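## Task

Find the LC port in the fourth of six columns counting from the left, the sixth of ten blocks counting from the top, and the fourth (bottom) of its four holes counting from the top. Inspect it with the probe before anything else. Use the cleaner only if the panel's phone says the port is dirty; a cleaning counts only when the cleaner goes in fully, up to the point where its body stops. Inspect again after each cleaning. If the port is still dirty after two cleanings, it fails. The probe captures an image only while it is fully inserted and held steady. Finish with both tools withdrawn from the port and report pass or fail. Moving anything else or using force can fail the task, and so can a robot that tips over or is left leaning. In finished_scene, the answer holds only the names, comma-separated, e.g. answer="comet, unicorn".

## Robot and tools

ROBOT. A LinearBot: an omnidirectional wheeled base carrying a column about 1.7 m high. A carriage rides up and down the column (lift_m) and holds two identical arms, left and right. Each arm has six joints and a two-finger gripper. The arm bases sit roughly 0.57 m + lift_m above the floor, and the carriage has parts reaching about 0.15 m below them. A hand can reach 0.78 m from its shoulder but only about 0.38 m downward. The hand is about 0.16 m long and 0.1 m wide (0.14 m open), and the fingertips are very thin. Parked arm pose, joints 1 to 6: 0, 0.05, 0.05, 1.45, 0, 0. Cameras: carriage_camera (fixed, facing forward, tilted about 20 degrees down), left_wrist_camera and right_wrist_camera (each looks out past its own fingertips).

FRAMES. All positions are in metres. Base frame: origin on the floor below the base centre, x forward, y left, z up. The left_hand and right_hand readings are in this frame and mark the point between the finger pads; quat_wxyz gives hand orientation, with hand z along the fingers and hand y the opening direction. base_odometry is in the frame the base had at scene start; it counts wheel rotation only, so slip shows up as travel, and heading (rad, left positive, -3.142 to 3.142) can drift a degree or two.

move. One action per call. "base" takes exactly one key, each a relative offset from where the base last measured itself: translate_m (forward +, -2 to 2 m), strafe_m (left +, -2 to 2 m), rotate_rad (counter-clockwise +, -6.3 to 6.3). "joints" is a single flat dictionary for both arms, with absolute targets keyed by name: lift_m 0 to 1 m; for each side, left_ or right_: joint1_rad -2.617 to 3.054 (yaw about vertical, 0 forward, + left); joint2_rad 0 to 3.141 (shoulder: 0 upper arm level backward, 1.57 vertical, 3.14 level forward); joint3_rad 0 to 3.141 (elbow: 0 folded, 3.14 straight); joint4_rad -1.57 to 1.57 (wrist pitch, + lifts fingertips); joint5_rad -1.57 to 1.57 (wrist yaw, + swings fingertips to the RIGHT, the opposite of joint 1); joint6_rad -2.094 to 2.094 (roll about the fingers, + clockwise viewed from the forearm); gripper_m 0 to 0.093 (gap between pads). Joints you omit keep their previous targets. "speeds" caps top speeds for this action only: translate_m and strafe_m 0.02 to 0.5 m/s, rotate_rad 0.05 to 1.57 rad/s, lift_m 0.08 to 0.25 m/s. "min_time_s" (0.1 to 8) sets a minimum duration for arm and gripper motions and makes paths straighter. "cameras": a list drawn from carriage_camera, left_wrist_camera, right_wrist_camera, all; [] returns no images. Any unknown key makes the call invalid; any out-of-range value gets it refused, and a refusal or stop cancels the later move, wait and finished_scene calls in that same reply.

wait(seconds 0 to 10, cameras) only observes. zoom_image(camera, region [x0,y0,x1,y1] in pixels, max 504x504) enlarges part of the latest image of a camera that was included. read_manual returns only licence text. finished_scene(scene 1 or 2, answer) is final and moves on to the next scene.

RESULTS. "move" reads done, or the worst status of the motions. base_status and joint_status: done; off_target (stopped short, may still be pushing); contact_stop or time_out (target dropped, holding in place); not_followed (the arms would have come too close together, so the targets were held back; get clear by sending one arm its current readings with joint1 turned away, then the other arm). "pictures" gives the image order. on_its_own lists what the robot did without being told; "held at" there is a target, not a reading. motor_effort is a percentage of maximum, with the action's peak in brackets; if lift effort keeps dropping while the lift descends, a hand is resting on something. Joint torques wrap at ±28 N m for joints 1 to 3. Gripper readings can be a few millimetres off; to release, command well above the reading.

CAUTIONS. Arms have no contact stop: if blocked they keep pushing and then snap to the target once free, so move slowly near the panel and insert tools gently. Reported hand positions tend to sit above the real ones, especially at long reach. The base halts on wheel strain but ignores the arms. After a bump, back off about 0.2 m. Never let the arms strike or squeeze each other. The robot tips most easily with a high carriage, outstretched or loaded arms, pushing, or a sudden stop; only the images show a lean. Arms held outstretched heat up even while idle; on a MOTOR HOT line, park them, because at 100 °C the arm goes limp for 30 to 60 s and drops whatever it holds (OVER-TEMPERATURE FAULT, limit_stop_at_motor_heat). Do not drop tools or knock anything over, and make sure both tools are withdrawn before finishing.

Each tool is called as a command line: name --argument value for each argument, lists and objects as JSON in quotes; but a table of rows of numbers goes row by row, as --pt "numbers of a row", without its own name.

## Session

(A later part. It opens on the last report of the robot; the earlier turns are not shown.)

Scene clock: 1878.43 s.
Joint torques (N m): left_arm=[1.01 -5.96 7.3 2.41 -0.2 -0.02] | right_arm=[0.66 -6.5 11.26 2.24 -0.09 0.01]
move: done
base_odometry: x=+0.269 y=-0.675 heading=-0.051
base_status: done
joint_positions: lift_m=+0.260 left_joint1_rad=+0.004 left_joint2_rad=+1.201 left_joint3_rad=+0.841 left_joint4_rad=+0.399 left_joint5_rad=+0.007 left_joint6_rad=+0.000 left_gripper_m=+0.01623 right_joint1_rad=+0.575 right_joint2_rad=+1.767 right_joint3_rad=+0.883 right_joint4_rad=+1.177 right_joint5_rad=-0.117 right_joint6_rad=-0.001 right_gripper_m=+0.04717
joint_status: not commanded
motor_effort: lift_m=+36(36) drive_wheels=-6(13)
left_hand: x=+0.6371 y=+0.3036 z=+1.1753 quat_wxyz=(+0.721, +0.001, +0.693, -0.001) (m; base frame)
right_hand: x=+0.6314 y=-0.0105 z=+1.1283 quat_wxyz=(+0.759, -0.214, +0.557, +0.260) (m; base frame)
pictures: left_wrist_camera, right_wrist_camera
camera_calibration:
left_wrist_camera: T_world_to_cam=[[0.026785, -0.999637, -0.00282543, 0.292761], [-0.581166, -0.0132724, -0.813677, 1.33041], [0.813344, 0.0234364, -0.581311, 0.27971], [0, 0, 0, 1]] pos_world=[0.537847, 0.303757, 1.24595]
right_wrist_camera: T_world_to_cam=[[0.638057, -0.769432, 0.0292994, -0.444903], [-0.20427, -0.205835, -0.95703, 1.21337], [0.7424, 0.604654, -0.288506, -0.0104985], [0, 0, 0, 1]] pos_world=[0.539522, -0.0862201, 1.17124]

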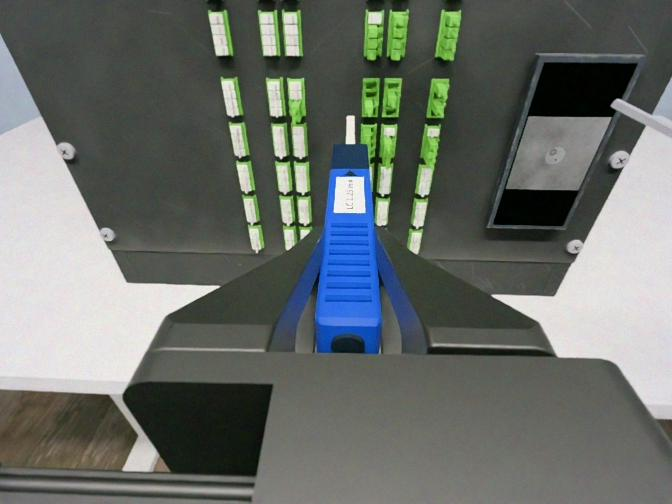

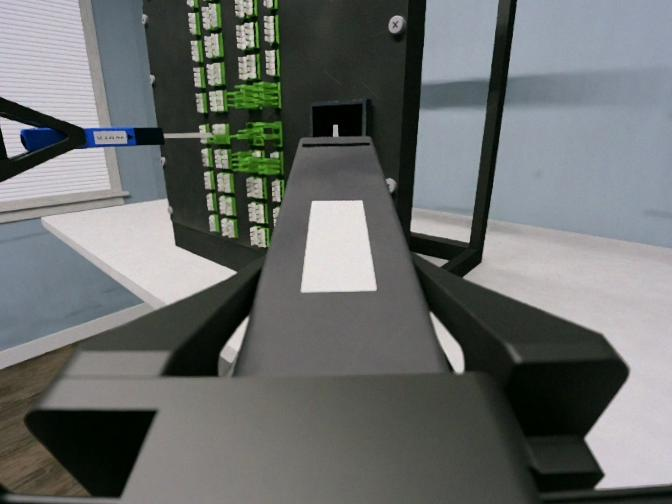

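move --joints '{"right_joint2_rad":1.2,"right_joint3_rad":0.38,"right_joint4_rad":1.2}' --min_time_s 2.5 --cameras '["right_wrist_camera","carriage_camera"]'

Scene clock: 1900.27 s.
Joint torques (N m): left_arm=[1.01 -5.89 7.12 2.42 -0.19 -0.02] | right_arm=[0.59 -5.05 7.69 2.1 -0.08 0.01]
move: off_target
base_odometry: x=+0.269 y=-0.675 heading=-0.051
base_status: not commanded
joint_positions: lift_m=+0.260 left_joint1_rad=+0.004 left_joint2_rad=+1.201 left_joint3_rad=+0.841 left_joint4_rad=+0.399 left_joint5_rad=+0.007 left_joint6_rad=+0.000 left_gripper_m=+0.01623 right_joint1_rad=+0.575 right_joint2_rad=+1.231 right_joint3_rad=+0.376 right_joint4_rad=+1.143 right_joint5_rad=-0.117 right_joint6_rad=-0.001 right_gripper_m=+0.04717
joint_status: right_joint4_rad off_target (ended at +1.143, target +1.200); the others done
motor_effort: lift_m=+36(36) drive_wheels=-6(6)
left_hand: x=+0.6371 y=+0.3036 z=+1.1753 quat_wxyz=(+0.721, +0.001, +0.693, -0.001) (m; base frame)
right_hand: x=+0.5183 y=-0.0838 z=+1.1230 quat_wxyz=(+0.757, -0.214, +0.559, +0.260) (m; base frame)
pictures: carriage_camera, right_wrist_camera
camera_calibration:
carriage_camera: T_world_to_cam=[[0.0407286, -0.998992, -0.0188871, 0.0152806], [-0.3578, 0.00306708, -0.933793, 1.21874], [0.93291, 0.0447899, -0.357314, 0.336958], [0, 0, 0, 1]] pos_world=[0.121091, -0.00356507, 1.25874]
right_wrist_camera: T_world_to_cam=[[0.638149, -0.769379, 0.0286537, -0.428264], [-0.208285, -0.208348, -0.955619, 1.1704], [0.741204, 0.60386, -0.293208, 0.12218], [0, 0, 0, 1]] pos_world=[0.426514, -0.159425, 1.16656]

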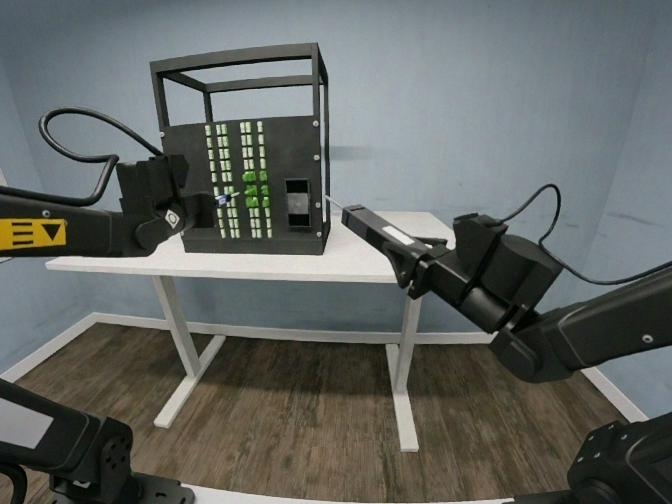

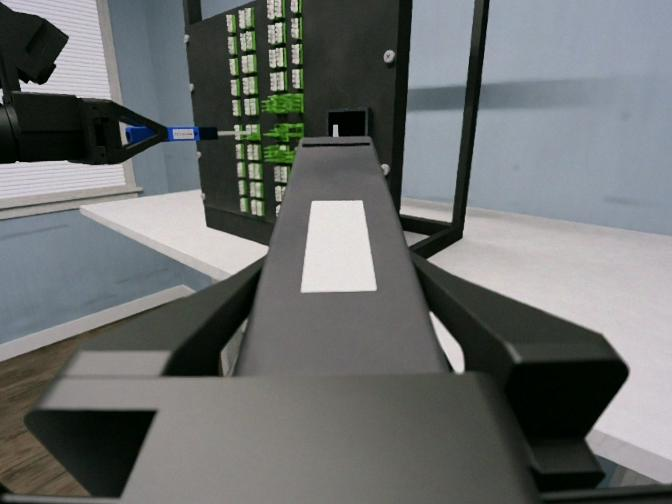

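move --base '{"strafe_m":-0.012}' --speeds '{"strafe_m":0.05}' --joints '{"left_joint5_rad":0.022}' --cameras '[]'

move --base '{"translate_m":0.045}' --speeds '{"translate_m":0.05}' --cameras '["left_wrist_camera","right_wrist_camera"]'

zoom_image --camera "left_wrist_camera" --region '[320, 85, 380, 145]'

zoom_image --camera "right_wrist_camera" --region '[200, 90, 280, 170]'

Scene clock: 1917.50 s.
Joint torques (N m): left_arm=[0.98 -5.93 7.15 2.44 -0.07 -0.03] | right_arm=[0.69 -5.04 7.72 2.12 -0.09 0.01]
move: done
base_odometry: x=+0.269 y=-0.687 heading=-0.051
base_status: done
joint_positions: lift_m=+0.260 left_joint1_rad=+0.004 left_joint2_rad=+1.201 left_joint3_rad=+0.841 left_joint4_rad=+0.397 left_joint5_rad=+0.015 left_joint6_rad=+0.000 left_gripper_m=+0.01623 right_joint1_rad=+0.574 right_joint2_rad=+1.229 right_joint3_rad=+0.376 right_joint4_rad=+1.140 right_joint5_rad=-0.117 right_joint6_rad=-0.001 right_gripper_m=+0.04717
joint_status: all done
motor_effort: lift_m=+36(36) drive_wheels=+2(10)
left_hand: x=+0.6371 y=+0.3023 z=+1.1751 quat_wxyz=(+0.720, +0.004, +0.694, -0.004) (m; base frame)
right_hand: x=+0.5183 y=-0.0839 z=+1.1229 quat_wxyz=(+0.757, -0.215, +0.560, +0.260) (m; base frame)
pictures: none
No camera images: "cameras" was empty.

Scene clock: 1918.90 s.
Joint torques (N m): left_arm=[0.99 -2.91 7.88 2.69 -0.09 -0.03] | right_arm=[0.65 -4.83 7.75 2.12 -0.07 0.01]
move: done
base_odometry: x=+0.314 y=-0.689 heading=-0.051
base_status: done
joint_positions: lift_m=+0.260 left_joint1_rad=+0.004 left_joint2_rad=+1.173 left_joint3_rad=+0.832 left_joint4_rad=+0.376 left_joint5_rad=+0.018 left_joint6_rad=+0.000 left_gripper_m=+0.01623 right_joint1_rad=+0.575 right_joint2_rad=+1.229 right_joint3_rad=+0.376 right_joint4_rad=+1.138 right_joint5_rad=-0.118 right_joint6_rad=-0.001 right_gripper_m=+0.04717
joint_status: not commanded
motor_effort: lift_m=+35(36) drive_wheels=+2(9)
left_hand: x=+0.6307 y=+0.3018 z=+1.1766 quat_wxyz=(+0.719, +0.005, +0.694, -0.005) (m; base frame)
right_hand: x=+0.5181 y=-0.0836 z=+1.1226 quat_wxyz=(+0.756, -0.215, +0.560, +0.260) (m; base frame)
pictures: left_wrist_camera, right_wrist_camera
camera_calibration:
left_wrist_camera: T_world_to_cam=[[0.0161645, -0.999864, -0.00334208, 0.298484], [-0.583792, -0.00672427, -0.811875, 1.32512], [0.811742, 0.0150746, -0.583822, 0.292245], [0, 0, 0, 1]] pos_world=[0.531541, 0.302948, 1.24745]
right_wrist_camera: T_world_to_cam=[[0.639323, -0.7684, 0.028764, -0.428727], [-0.209893, -0.210378, -0.954823, 1.16979], [0.739737, 0.604403, -0.295781, 0.125736], [0, 0, 0, 1]] pos_world=[0.426615, -0.159331, 1.16647]

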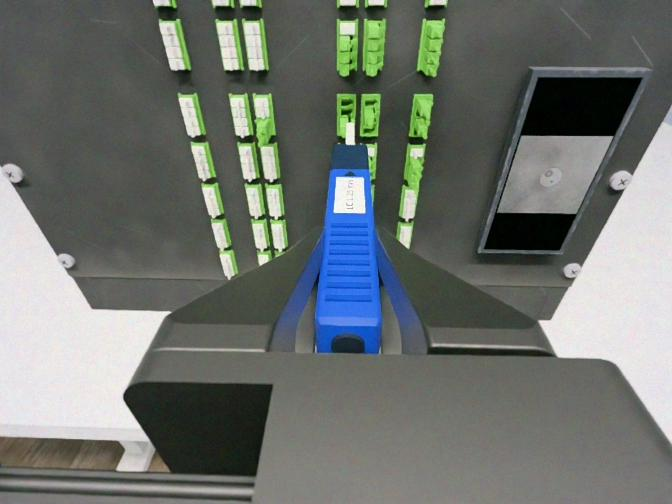

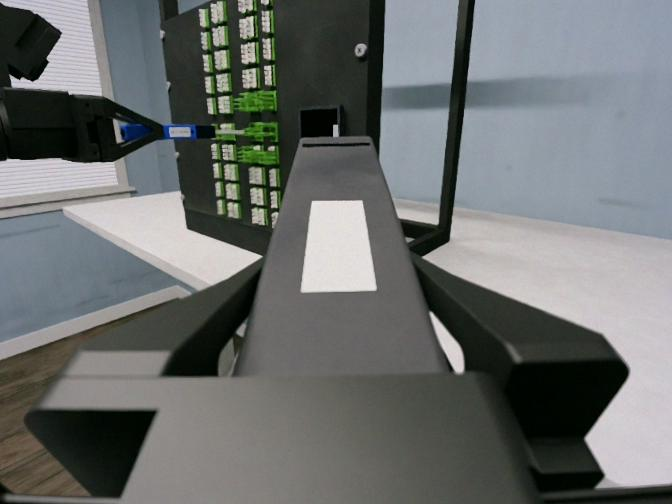

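Scaled by 8.400 from the camera's 672x504 image, which has a finer 960x720 frame.

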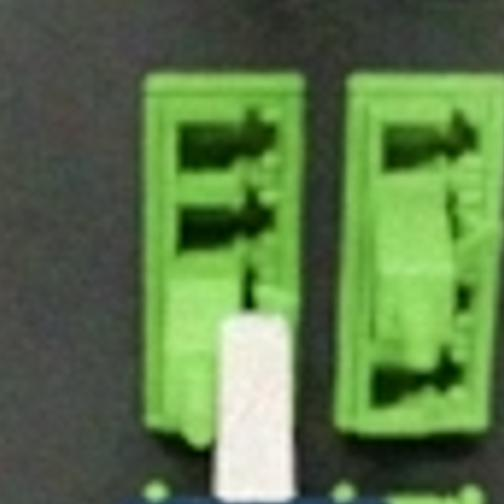

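Scaled by 6.300 from the camera's 672x504 image, which has a finer 960x720 frame.

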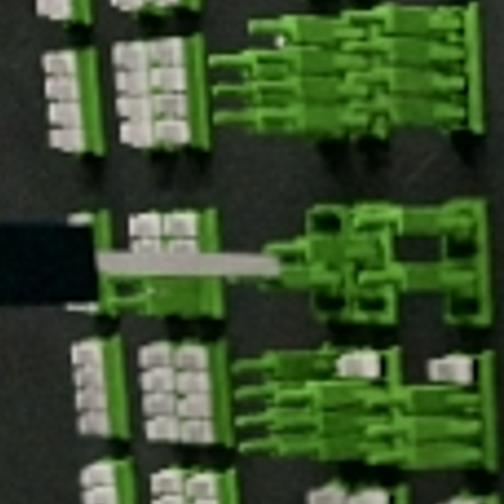

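move --base '{"translate_m":-0.035}' --speeds '{"translate_m":0.05}' --cameras '["left_wrist_camera","right_wrist_camera"]'

zoom_image --camera "left_wrist_camera" --region '[320, 85, 380, 145]'

zoom_image --camera "right_wrist_camera" --region '[200, 90, 280, 170]'

Scene clock: 1927.17 s.
Joint torques (N m): left_arm=[0.98 -4.04 7.9 2.58 -0.09 -0.03] | right_arm=[0.59 -4.86 7.72 2.13 -0.05 0.02]
move: done
base_odometry: x=+0.279 y=-0.687 heading=-0.051
base_status: done
joint_positions: lift_m=+0.260 left_joint1_rad=+0.004 left_joint2_rad=+1.184 left_joint3_rad=+0.832 left_joint4_rad=+0.385 left_joint5_rad=+0.018 left_joint6_rad=+0.000 left_gripper_m=+0.01623 right_joint1_rad=+0.575 right_joint2_rad=+1.228 right_joint3_rad=+0.376 right_joint4_rad=+1.137 right_joint5_rad=-0.119 right_joint6_rad=-0.001 right_gripper_m=+0.04717
joint_status: not commanded
motor_effort: lift_m=+35(36) drive_wheels=+2(12)
left_hand: x=+0.6332 y=+0.3018 z=+1.1742 quat_wxyz=(+0.719, +0.005, +0.695, -0.005) (m; base frame)
right_hand: x=+0.5179 y=-0.0835 z=+1.1228 quat_wxyz=(+0.756, -0.216, +0.560, +0.260) (m; base frame)
pictures: left_wrist_camera, right_wrist_camera
camera_calibration:
left_wrist_camera: T_world_to_cam=[[0.016073, -0.999865, -0.00332636, 0.298463], [-0.585953, -0.00672351, -0.810317, 1.3242], [0.810186, 0.0149733, -0.585982, 0.292382], [0, 0, 0, 1]] pos_world=[0.534237, 0.302948, 1.24534]
right_wrist_camera: T_world_to_cam=[[0.640149, -0.767698, 0.0291382, -0.429284], [-0.209201, -0.210687, -0.954906, 1.1696], [0.739219, 0.605186, -0.295474, 0.125899], [0, 0, 0, 1]] pos_world=[0.42642, -0.159333, 1.16656]

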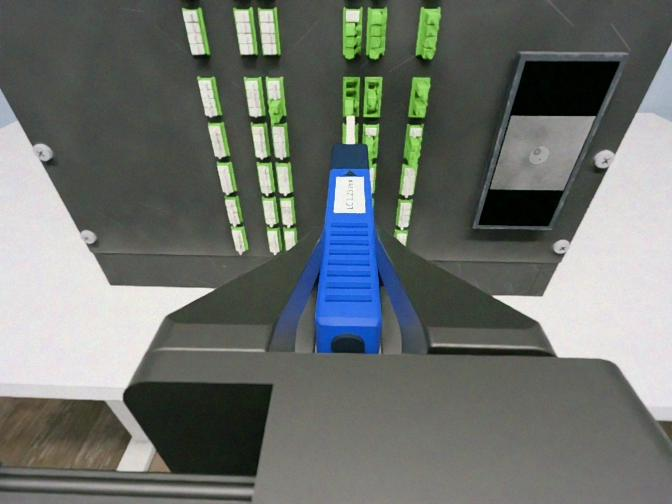

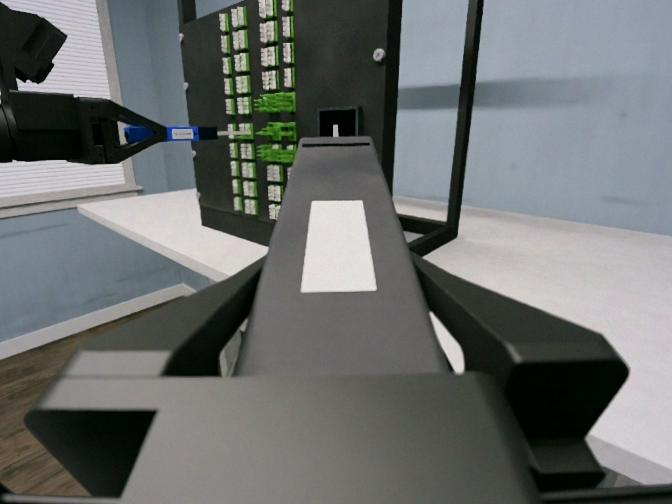

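Scaled by 8.400 from the camera's 672x504 image, which has a finer 960x720 frame.

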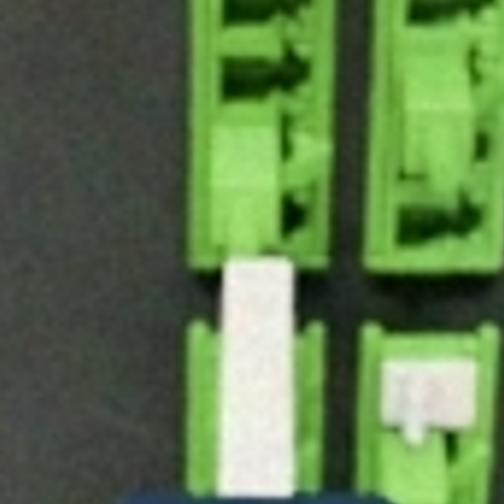

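Scaled by 6.300 from the camera's 672x504 image, which has a finer 960x720 frame.

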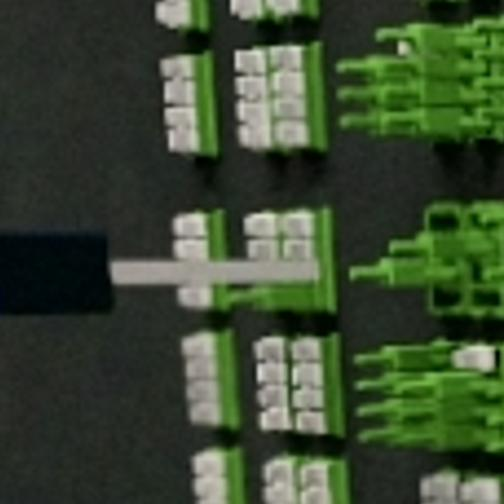

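move --base '{"translate_m":0.015}' --speeds '{"translate_m":0.03}' --joints '{"lift_m":0.257}' --cameras '["left_wrist_camera","right_wrist_camera"]'

zoom_image --camera "left_wrist_camera" --region '[320, 85, 380, 145]'

zoom_image --camera "right_wrist_camera" --region '[210, 100, 270, 160]'

Scene clock: 1946.97 s.
Joint torques (N m): left_arm=[0.99 -4.14 7.91 2.52 -0.1 -0.03] | right_arm=[0.51 -4.66 8.06 2.17 -0.04 0.01]
move: done
base_odometry: x=+0.294 y=-0.688 heading=-0.051
base_status: done
joint_positions: lift_m=+0.257 left_joint1_rad=+0.004 left_joint2_rad=+1.185 left_joint3_rad=+0.832 left_joint4_rad=+0.389 left_joint5_rad=+0.018 left_joint6_rad=+0.000 left_gripper_m=+0.01623 right_joint1_rad=+0.576 right_joint2_rad=+1.226 right_joint3_rad=+0.372 right_joint4_rad=+1.134 right_joint5_rad=-0.120 right_joint6_rad=-0.001 right_gripper_m=+0.04717
joint_status: all done
motor_effort: lift_m=+35(37) drive_wheels=+3(8)
left_hand: x=+0.6333 y=+0.3018 z=+1.1713 quat_wxyz=(+0.720, +0.005, +0.694, -0.005) (m; base frame)
right_hand: x=+0.5172 y=-0.0834 z=+1.1176 quat_wxyz=(+0.755, -0.217, +0.562, +0.261) (m; base frame)
pictures: left_wrist_camera, right_wrist_camera
camera_calibration:
left_wrist_camera: T_world_to_cam=[[0.0161666, -0.999864, -0.0033354, 0.298415], [-0.5835, -0.00672551, -0.812086, 1.32252], [0.811952, 0.0150749, -0.583529, 0.286623], [0, 0, 0, 1]] pos_world=[0.534142, 0.302948, 1.24225]
right_wrist_camera: T_world_to_cam=[[0.641688, -0.766423, 0.0288533, -0.428945], [-0.212584, -0.21388, -0.953448, 1.1644], [0.736916, 0.605682, -0.300173, 0.131306], [0, 0, 0, 1]] pos_world=[0.426019, -0.159242, 1.16198]

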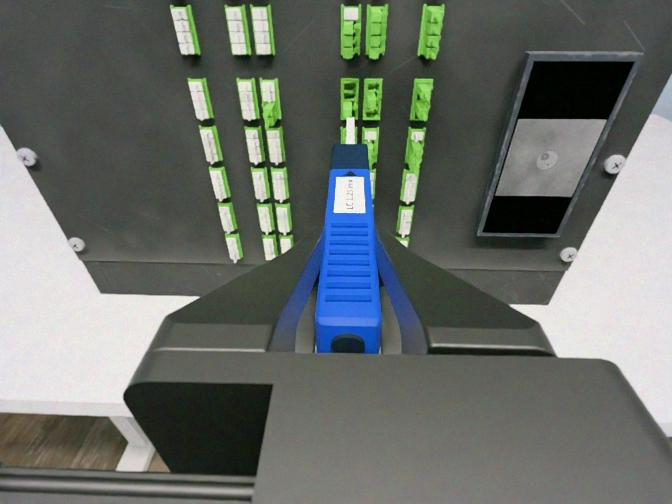

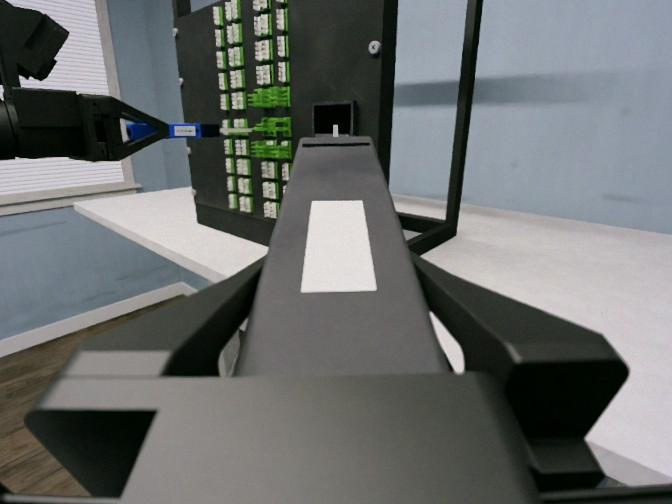

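Scaled by 8.400 from the camera's 672x504 image, which has a finer 960x720 frame.

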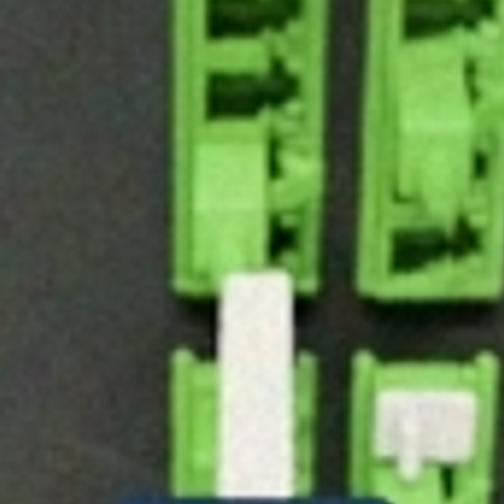

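Scaled by 8.400 from the camera's 672x504 image, which has a finer 960x720 frame.

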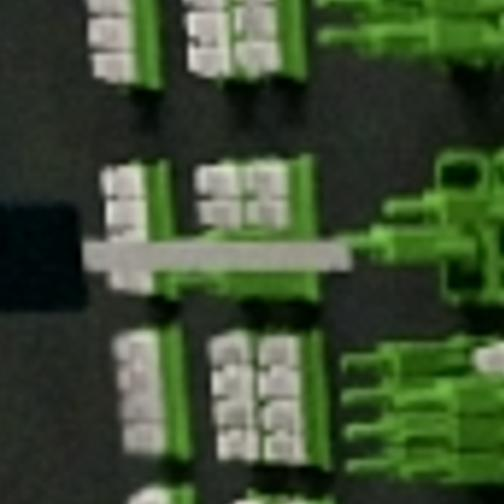

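move --base '{"translate_m":-0.02}' --speeds '{"translate_m":0.03}' --cameras '[]'

move --base '{"strafe_m":0.003}' --speeds '{"strafe_m":0.03}' --joints '{"lift_m":0.2525}' --cameras '[]'

move --base '{"translate_m":0.02}' --speeds '{"translate_m":0.03}' --cameras '["left_wrist_camera","right_wrist_camera"]'

zoom_image --camera "left_wrist_camera" --region '[330, 95, 370, 135]'

zoom_image --camera "right_wrist_camera" --region '[230, 100, 280, 150]'

Scene clock: 1986.97 s.
Joint torques (N m): left_arm=[0.99 -4.12 8.02 2.52 -0.09 -0.02] | right_arm=[0.61 -4.64 8.01 2.19 -0.02 0.01]
move: done
base_odometry: x=+0.274 y=-0.687 heading=-0.051
base_status: done
joint_positions: lift_m=+0.257 left_joint1_rad=+0.004 left_joint2_rad=+1.185 left_joint3_rad=+0.832 left_joint4_rad=+0.390 left_joint5_rad=+0.018 left_joint6_rad=+0.000 left_gripper_m=+0.01623 right_joint1_rad=+0.576 right_joint2_rad=+1.226 right_joint3_rad=+0.372 right_joint4_rad=+1.134 right_joint5_rad=-0.122 right_joint6_rad=-0.001 right_gripper_m=+0.04717
joint_status: not commanded
motor_effort: lift_m=+36(36) drive_wheels=+2(13)
left_hand: x=+0.6333 y=+0.3018 z=+1.1716 quat_wxyz=(+0.720, +0.005, +0.694, -0.005) (m; base frame)
right_hand: x=+0.5170 y=-0.0831 z=+1.1176 quat_wxyz=(+0.755, -0.217, +0.561, +0.261) (m; base frame)
pictures: none
No camera images: "cameras" was empty.

Scene clock: 1987.57 s.
Joint torques (N m): left_arm=[0.79 -4.36 7.92 2.5 -0.14 -0.03] | right_arm=[0.53 -4.49 8.5 2.22 -0.01 0.01]
move: done
base_odometry: x=+0.274 y=-0.684 heading=-0.051
base_status: done
joint_positions: lift_m=+0.252 left_joint1_rad=+0.007 left_joint2_rad=+1.188 left_joint3_rad=+0.832 left_joint4_rad=+0.392 left_joint5_rad=+0.019 left_joint6_rad=+0.000 left_gripper_m=+0.01623 right_joint1_rad=+0.576 right_joint2_rad=+1.223 right_joint3_rad=+0.370 right_joint4_rad=+1.132 right_joint5_rad=-0.122 right_joint6_rad=-0.001 right_gripper_m=+0.04717
joint_status: all done
motor_effort: lift_m=+35(37) drive_wheels=-5(8)
left_hand: x=+0.6340 y=+0.3029 z=+1.1664 quat_wxyz=(+0.720, +0.004, +0.694, -0.004) (m; base frame)
right_hand: x=+0.5165 y=-0.0832 z=+1.1123 quat_wxyz=(+0.754, -0.218, +0.562, +0.261) (m; base frame)
pictures: none
No camera images: "cameras" was empty.

Scene clock: 1988.67 s.
Joint torques (N m): left_arm=[0.79 -4.57 7.95 2.47 -0.1 -0.03] | right_arm=[0.47 -4.41 8.32 2.2 -0.02 0.02]
move: done
base_odometry: x=+0.294 y=-0.685 heading=-0.052
base_status: done
joint_positions: lift_m=+0.252 left_joint1_rad=+0.007 left_joint2_rad=+1.189 left_joint3_rad=+0.832 left_joint4_rad=+0.393 left_joint5_rad=+0.019 left_joint6_rad=+0.000 left_gripper_m=+0.01623 right_joint1_rad=+0.576 right_joint2_rad=+1.223 right_joint3_rad=+0.370 right_joint4_rad=+1.131 right_joint5_rad=-0.122 right_joint6_rad=-0.001 right_gripper_m=+0.04717
joint_status: not commanded
motor_effort: lift_m=+35(36) drive_wheels=-6(17)
left_hand: x=+0.6342 y=+0.3030 z=+1.1662 quat_wxyz=(+0.720, +0.004, +0.694, -0.004) (m; base frame)
right_hand: x=+0.5166 y=-0.0833 z=+1.1122 quat_wxyz=(+0.754, -0.218, +0.563, +0.261) (m; base frame)
pictures: left_wrist_camera, right_wrist_camera
camera_calibration:
left_wrist_camera: T_world_to_cam=[[0.0183857, -0.999825, -0.00331639, 0.298162], [-0.583456, -0.00803539, -0.812105, 1.31923], [0.811937, 0.0168661, -0.583501, 0.282272], [0, 0, 0, 1]] pos_world=[0.535042, 0.30395, 1.23705]
right_wrist_camera: T_world_to_cam=[[0.643182, -0.765167, 0.0289163, -0.429048], [-0.214459, -0.216264, -0.95249, 1.15891], [0.735068, 0.606423, -0.303194, 0.134371], [0, 0, 0, 1]] pos_world=[0.425721, -0.159149, 1.15699]

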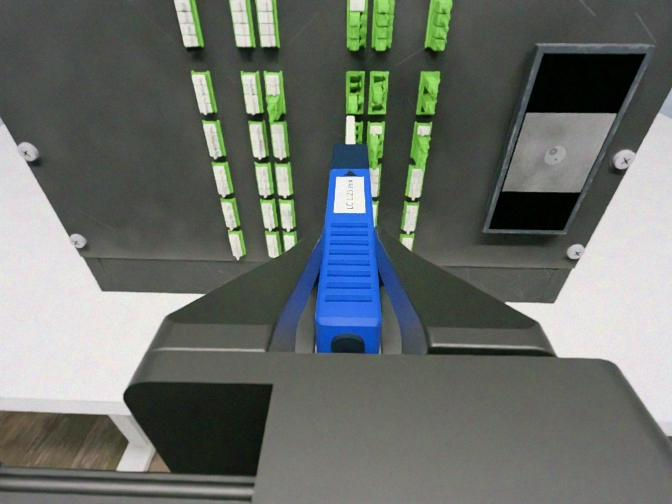

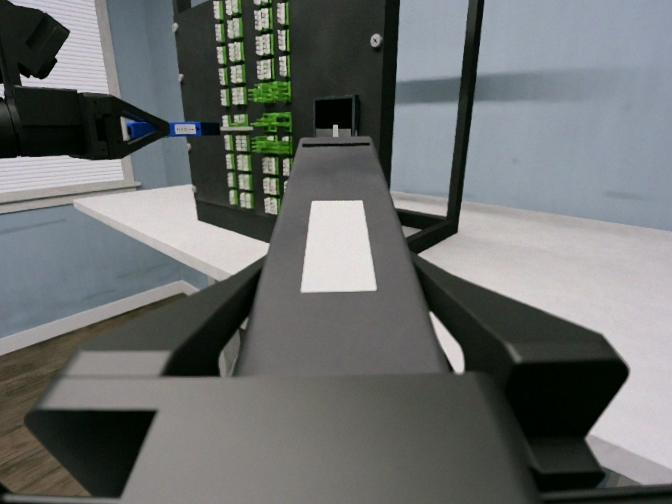

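Scaled by 12.600 from the camera's 672x504 image, which has a finer 960x720 frame.

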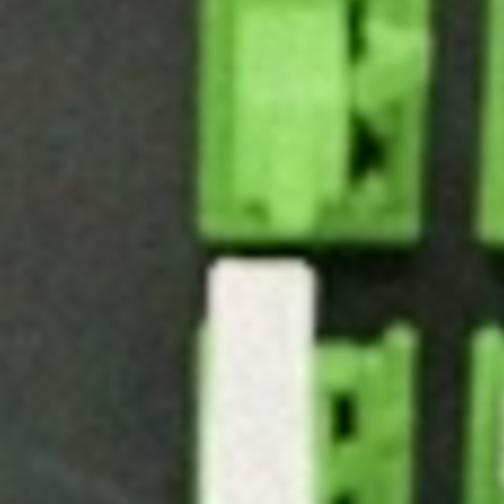

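Scaled by 10.080 from the camera's 672x504 image, which has a finer 960x720 frame.

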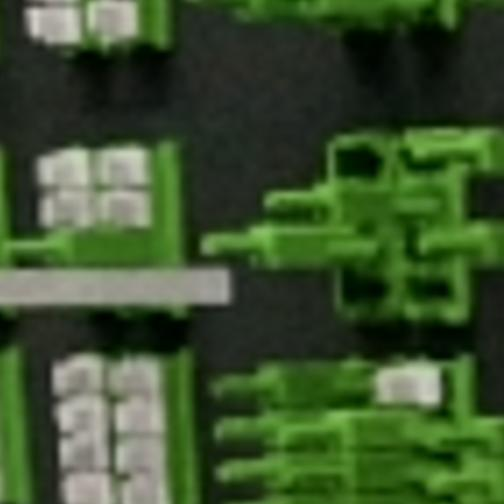

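move --base '{"translate_m":0.02}' --speeds '{"translate_m":0.03}' --cameras '["left_wrist_camera","right_wrist_camera"]'

zoom_image --camera "left_wrist_camera" --region '[330, 105, 370, 145]'

zoom_image --camera "right_wrist_camera" --region '[230, 100, 280, 150]'

Scene clock: 1995.40 s.
Joint torques (N m): left_arm=[0.7 -4.64 7.87 2.49 -0.1 -0.03] | right_arm=[0.38 -4.45 8.31 2.21 -0.02 0.01]
move: done
base_odometry: x=+0.314 y=-0.687 heading=-0.052
base_status: done
joint_positions: lift_m=+0.252 left_joint1_rad=+0.007 left_joint2_rad=+1.189 left_joint3_rad=+0.832 left_joint4_rad=+0.393 left_joint5_rad=+0.019 left_joint6_rad=+0.000 left_gripper_m=+0.01623 right_joint1_rad=+0.576 right_joint2_rad=+1.223 right_joint3_rad=+0.370 right_joint4_rad=+1.131 right_joint5_rad=-0.123 right_joint6_rad=-0.001 right_gripper_m=+0.04717
joint_status: not commanded
motor_effort: lift_m=+35(36) drive_wheels=+2(12)
left_hand: x=+0.6342 y=+0.3030 z=+1.1662 quat_wxyz=(+0.720, +0.004, +0.694, -0.004) (m; base frame)
right_hand: x=+0.5165 y=-0.0832 z=+1.1122 quat_wxyz=(+0.754, -0.218, +0.562, +0.261) (m; base frame)
pictures: left_wrist_camera, right_wrist_camera
camera_calibration:
left_wrist_camera: T_world_to_cam=[[0.0183857, -0.999825, -0.00331639, 0.298162], [-0.583456, -0.00803539, -0.812105, 1.31923], [0.811937, 0.0168661, -0.583501, 0.282272], [0, 0, 0, 1]] pos_world=[0.535042, 0.30395, 1.23705]
right_wrist_camera: T_world_to_cam=[[0.64375, -0.76468, 0.0291619, -0.429435], [-0.213834, -0.216346, -0.952612, 1.15875], [0.734752, 0.607008, -0.302788, 0.1342], [0, 0, 0, 1]] pos_world=[0.425625, -0.15915, 1.15699]

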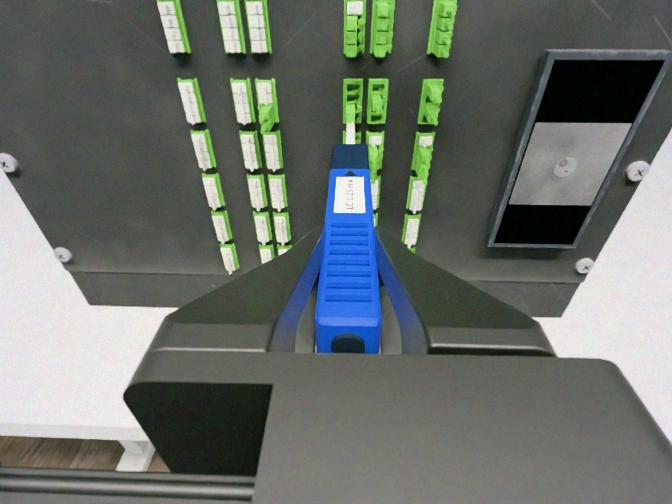

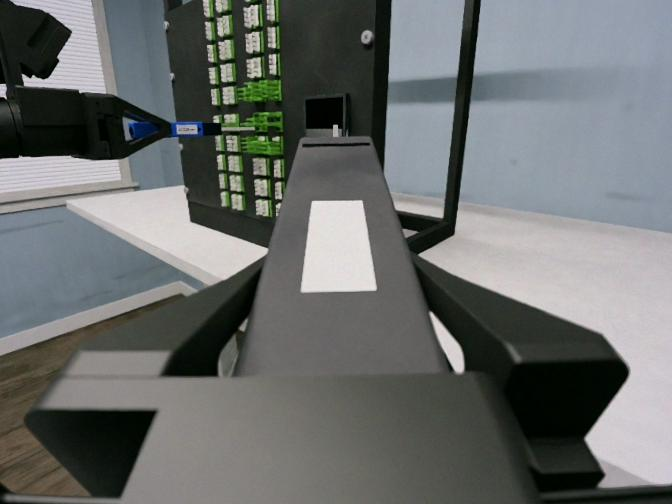

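Scaled by 12.600 from the camera's 672x504 image, which has a finer 960x720 frame.

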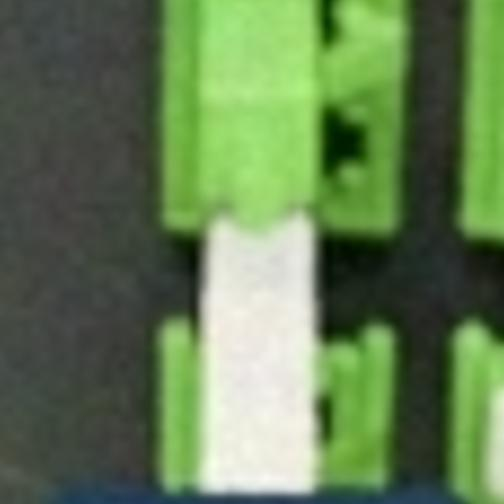

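Scaled by 10.080 from the camera's 672x504 image, which has a finer 960x720 frame.

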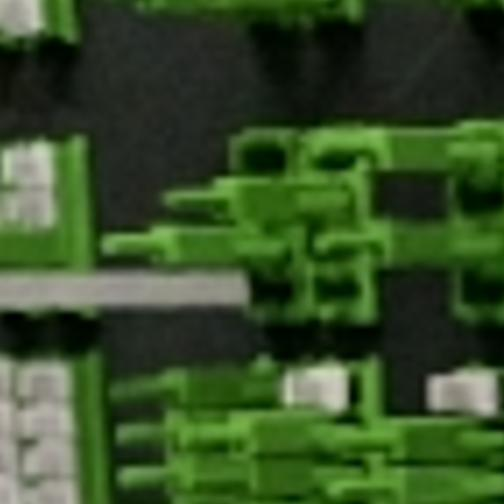

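move --base '{"translate_m":0.004}' --speeds '{"translate_m":0.02}' --cameras '["left_wrist_camera","right_wrist_camera"]'

zoom_image --camera "left_wrist_camera" --region '[330, 105, 370, 145]'

zoom_image --camera "right_wrist_camera" --region '[240, 110, 270, 140]'

Scene clock: 2005.33 s.
Joint torques (N m): left_arm=[0.61 -4.53 8.02 2.47 -0.1 -0.03] | right_arm=[0.54 -4.49 8.27 2.21 -0.01 0.01]
move: done
base_odometry: x=+0.318 y=-0.687 heading=-0.053
base_status: done
joint_positions: lift_m=+0.252 left_joint1_rad=+0.007 left_joint2_rad=+1.189 left_joint3_rad=+0.832 left_joint4_rad=+0.394 left_joint5_rad=+0.019 left_joint6_rad=+0.000 left_gripper_m=+0.01623 right_joint1_rad=+0.576 right_joint2_rad=+1.223 right_joint3_rad=+0.370 right_joint4_rad=+1.132 right_joint5_rad=-0.123 right_joint6_rad=-0.001 right_gripper_m=+0.04717
joint_status: not commanded
motor_effort: lift_m=+35(35) drive_wheels=+2(7)
left_hand: x=+0.6342 y=+0.3030 z=+1.1664 quat_wxyz=(+0.720, +0.004, +0.694, -0.004) (m; base frame)
right_hand: x=+0.5165 y=-0.0832 z=+1.1123 quat_wxyz=(+0.754, -0.218, +0.562, +0.261) (m; base frame)
pictures: left_wrist_camera, right_wrist_camera
camera_calibration:
left_wrist_camera: T_world_to_cam=[[0.0183886, -0.999825, -0.00330339, 0.298145], [-0.58287, -0.00803548, -0.812526, 1.3196], [0.812357, 0.0168667, -0.582916, 0.281438], [0, 0, 0, 1]] pos_world=[0.535043, 0.30395, 1.23725]
right_wrist_camera: T_world_to_cam=[[0.643704, -0.764716, 0.0292191, -0.429488], [-0.213585, -0.216188, -0.952704, 1.15877], [0.734865, 0.607019, -0.302493, 0.133812], [0, 0, 0, 1]] pos_world=[0.425625, -0.15915, 1.15699]

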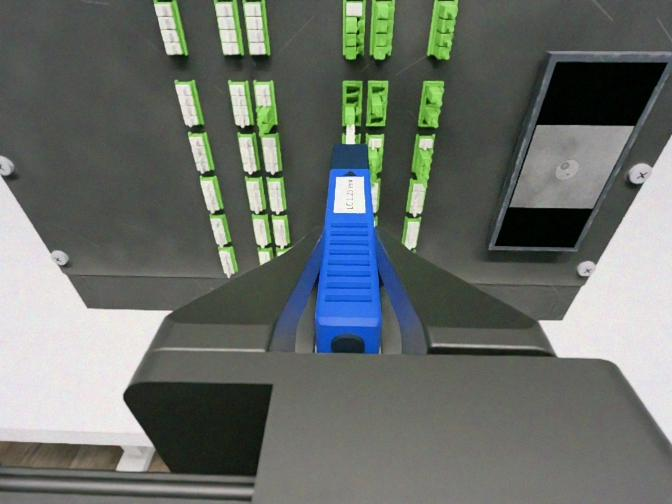

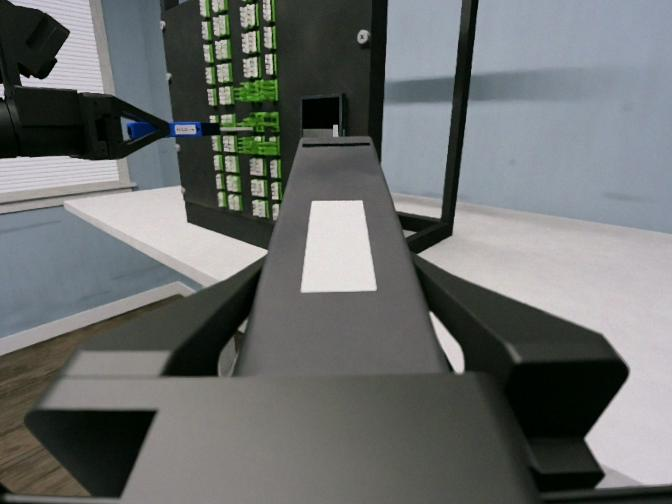

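Scaled by 12.600 from the camera's 672x504 image, which has a finer 960x720 frame.

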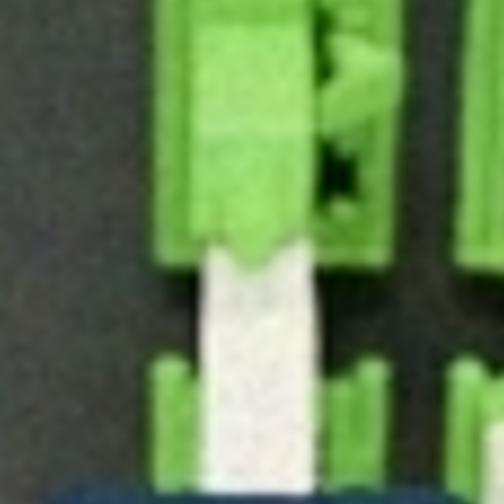

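Scaled by 16.800 from the camera's 672x504 image, which has a finer 960x720 frame.

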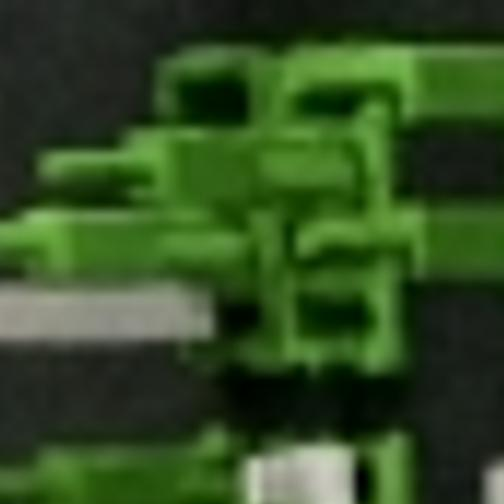

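move --joints '{"left_joint5_rad":0.005}' --min_time_s 0.5 --cameras '[]'

move --joints '{"left_joint5_rad":0.015}' --min_time_s 0.5 --cameras '[]'

move --base '{"translate_m":0.004}' --speeds '{"translate_m":0.02}' --cameras '["left_wrist_camera","right_wrist_camera"]'

zoom_image --camera "left_wrist_camera" --region '[330, 105, 370, 145]'

zoom_image --camera "right_wrist_camera" --region '[235, 110, 265, 140]'

Scene clock: 2025.43 s.
Joint torques (N m): left_arm=[0.75 -4.53 7.9 2.47 -0.27 -0.03] | right_arm=[0.5 -4.44 8.27 2.21 -0.01 0.01]
move: done
base_odometry: x=+0.318 y=-0.687 heading=-0.053
base_status: not commanded
joint_positions: lift_m=+0.252 left_joint1_rad=+0.007 left_joint2_rad=+1.189 left_joint3_rad=+0.832 left_joint4_rad=+0.394 left_joint5_rad=+0.018 left_joint6_rad=+0.000 left_gripper_m=+0.01623 right_joint1_rad=+0.576 right_joint2_rad=+1.223 right_joint3_rad=+0.370 right_joint4_rad=+1.132 right_joint5_rad=-0.123 right_joint6_rad=-0.001 right_gripper_m=+0.04717
joint_status: all done
motor_effort: lift_m=+35(35) drive_wheels=+2(2)
left_hand: x=+0.6342 y=+0.3030 z=+1.1664 quat_wxyz=(+0.720, +0.004, +0.694, -0.004) (m; base frame)
right_hand: x=+0.5165 y=-0.0832 z=+1.1123 quat_wxyz=(+0.754, -0.218, +0.562, +0.261) (m; base frame)
pictures: none
No camera images: "cameras" was empty.

Scene clock: 2026.23 s.
Joint torques (N m): left_arm=[0.73 -4.55 7.92 2.47 -0.16 -0.02] | right_arm=[0.51 -4.45 8.25 2.2 -0.01 0]
move: done
base_odometry: x=+0.318 y=-0.687 heading=-0.053
base_status: not commanded
joint_positions: lift_m=+0.252 left_joint1_rad=+0.007 left_joint2_rad=+1.189 left_joint3_rad=+0.832 left_joint4_rad=+0.394 left_joint5_rad=+0.018 left_joint6_rad=+0.000 left_gripper_m=+0.01623 right_joint1_rad=+0.576 right_joint2_rad=+1.223 right_joint3_rad=+0.370 right_joint4_rad=+1.132 right_joint5_rad=-0.123 right_joint6_rad=-0.001 right_gripper_m=+0.04717
joint_status: all done
motor_effort: lift_m=+35(36) drive_wheels=+2(2)
left_hand: x=+0.6342 y=+0.3030 z=+1.1664 quat_wxyz=(+0.720, +0.004, +0.694, -0.004) (m; base frame)
right_hand: x=+0.5165 y=-0.0832 z=+1.1123 quat_wxyz=(+0.754, -0.218, +0.562, +0.261) (m; base frame)
pictures: none
No camera images: "cameras" was empty.

Scene clock: 2026.80 s.
Joint torques (N m): left_arm=[0.73 -4.46 7.9 2.52 -0.16 -0.03] | right_arm=[0.62 -4.45 8.08 2.15 -0.02 0]
move: done
base_odometry: x=+0.322 y=-0.687 heading=-0.053
base_status: done
joint_positions: lift_m=+0.252 left_joint1_rad=+0.007 left_joint2_rad=+1.188 left_joint3_rad=+0.832 left_joint4_rad=+0.393 left_joint5_rad=+0.018 left_joint6_rad=+0.000 left_gripper_m=+0.01623 right_joint1_rad=+0.576 right_joint2_rad=+1.223 right_joint3_rad=+0.370 right_joint4_rad=+1.132 right_joint5_rad=-0.123 right_joint6_rad=-0.001 right_gripper_m=+0.04717
joint_status: not commanded
motor_effort: lift_m=+35(35) drive_wheels=+2(12)
left_hand: x=+0.6340 y=+0.3030 z=+1.1666 quat_wxyz=(+0.720, +0.004, +0.694, -0.004) (m; base frame)
right_hand: x=+0.5165 y=-0.0832 z=+1.1123 quat_wxyz=(+0.754, -0.218, +0.562, +0.261) (m; base frame)
pictures: left_wrist_camera, right_wrist_camera
camera_calibration:
left_wrist_camera: T_world_to_cam=[[0.0187502, -0.999819, -0.00330691, 0.297961], [-0.582569, -0.00823716, -0.812739, 1.31975], [0.812565, 0.0171656, -0.582618, 0.281229], [0, 0, 0, 1]] pos_world=[0.534744, 0.30395, 1.23745]
right_wrist_camera: T_world_to_cam=[[0.643704, -0.764716, 0.0292191, -0.429488], [-0.213585, -0.216188, -0.952704, 1.15877], [0.734865, 0.607019, -0.302493, 0.133812], [0, 0, 0, 1]] pos_world=[0.425625, -0.15915, 1.15699]

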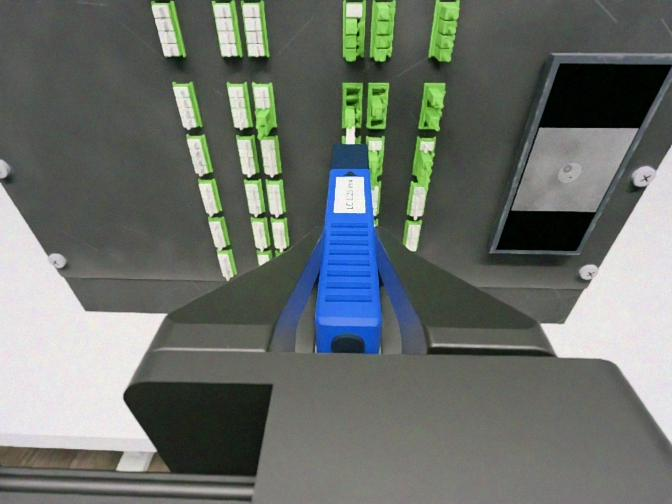

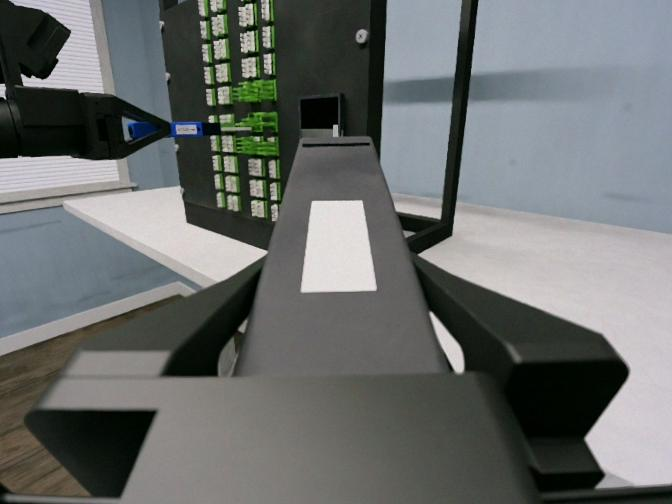

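Scaled by 12.600 from the camera's 672x504 image, which has a finer 960x720 frame.

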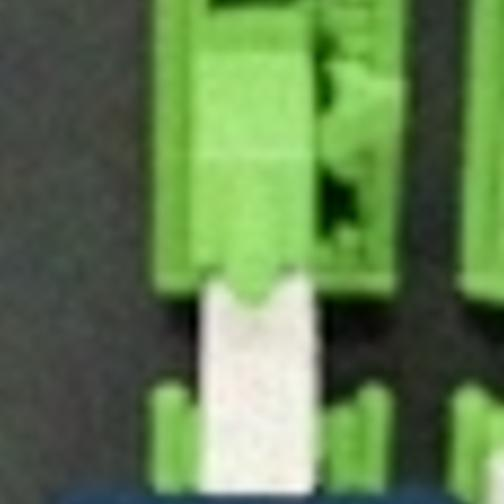

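Scaled by 16.800 from the camera's 672x504 image, which has a finer 960x720 frame.

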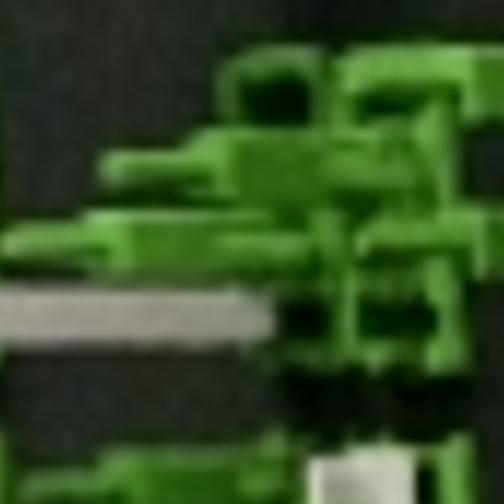

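move --base '{"translate_m":0.004}' --speeds '{"translate_m":0.02}' --cameras '["left_wrist_camera","right_wrist_camera"]'

zoom_image --camera "right_wrist_camera" --region '[235, 110, 265, 140]'

zoom_image --camera "left_wrist_camera" --region '[330, 105, 370, 145]'

Scene clock: 2098.93 s.
Joint torques (N m): left_arm=[0.73 -3.93 7.87 2.5 -0.16 -0.03] | right_arm=[0.49 -4.57 8.18 2.21 -0.02 0.01]
move: done
base_odometry: x=+0.325 y=-0.688 heading=-0.053
base_status: done
joint_positions: lift_m=+0.252 left_joint1_rad=+0.007 left_joint2_rad=+1.185 left_joint3_rad=+0.832 left_joint4_rad=+0.390 left_joint5_rad=+0.018 left_joint6_rad=+0.000 left_gripper_m=+0.01623 right_joint1_rad=+0.576 right_joint2_rad=+1.223 right_joint3_rad=+0.370 right_joint4_rad=+1.132 right_joint5_rad=-0.122 right_joint6_rad=-0.001 right_gripper_m=+0.04717
joint_status: not commanded
motor_effort: lift_m=+35(35) drive_wheels=+2(9)
left_hand: x=+0.6334 y=+0.3030 z=+1.1669 quat_wxyz=(+0.720, +0.004, +0.694, -0.004) (m; base frame)
right_hand: x=+0.5165 y=-0.0833 z=+1.1124 quat_wxyz=(+0.754, -0.218, +0.562, +0.261) (m; base frame)
pictures: left_wrist_camera, right_wrist_camera
camera_calibration:
left_wrist_camera: T_world_to_cam=[[0.0187473, -0.999819, -0.00332018, 0.297989], [-0.583155, -0.00823707, -0.812319, 1.3195], [0.812144, 0.017165, -0.583204, 0.28276], [0, 0, 0, 1]] pos_world=[0.534243, 0.30395, 1.23775]
right_wrist_camera: T_world_to_cam=[[0.643403, -0.764972, 0.0291541, -0.429403], [-0.213406, -0.215805, -0.952831, 1.15897], [0.735181, 0.606832, -0.302099, 0.133282], [0, 0, 0, 1]] pos_world=[0.425625, -0.159249, 1.15709]

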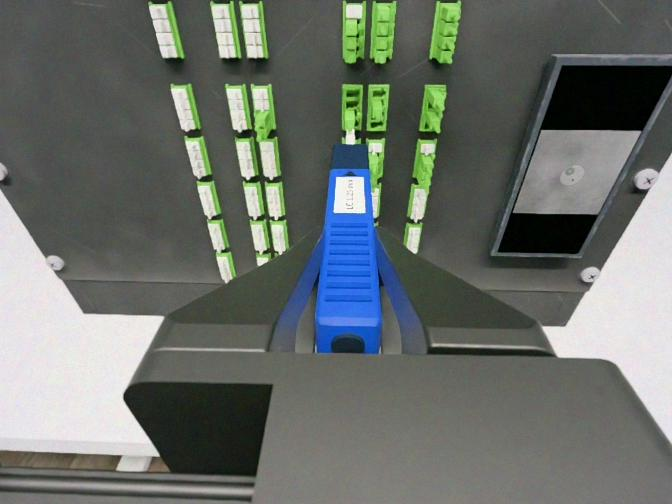

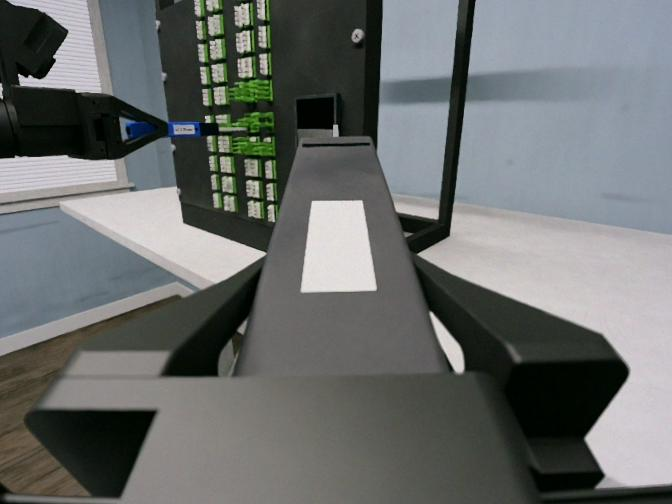

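Scaled by 16.800 from the camera's 672x504 image, which has a finer 960x720 frame.

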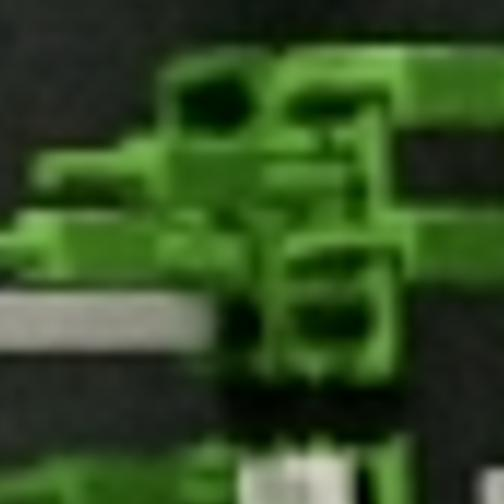

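Scaled by 12.600 from the camera's 672x504 image, which has a finer 960x720 frame.

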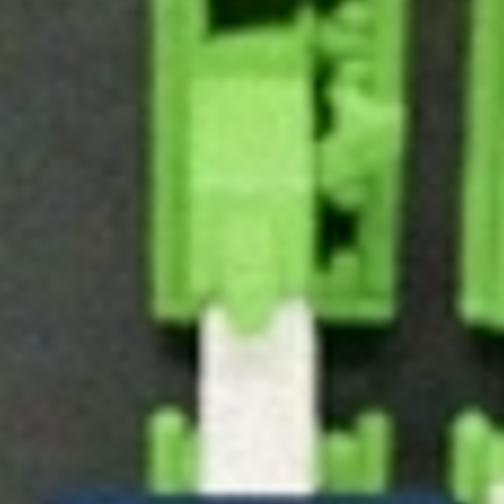

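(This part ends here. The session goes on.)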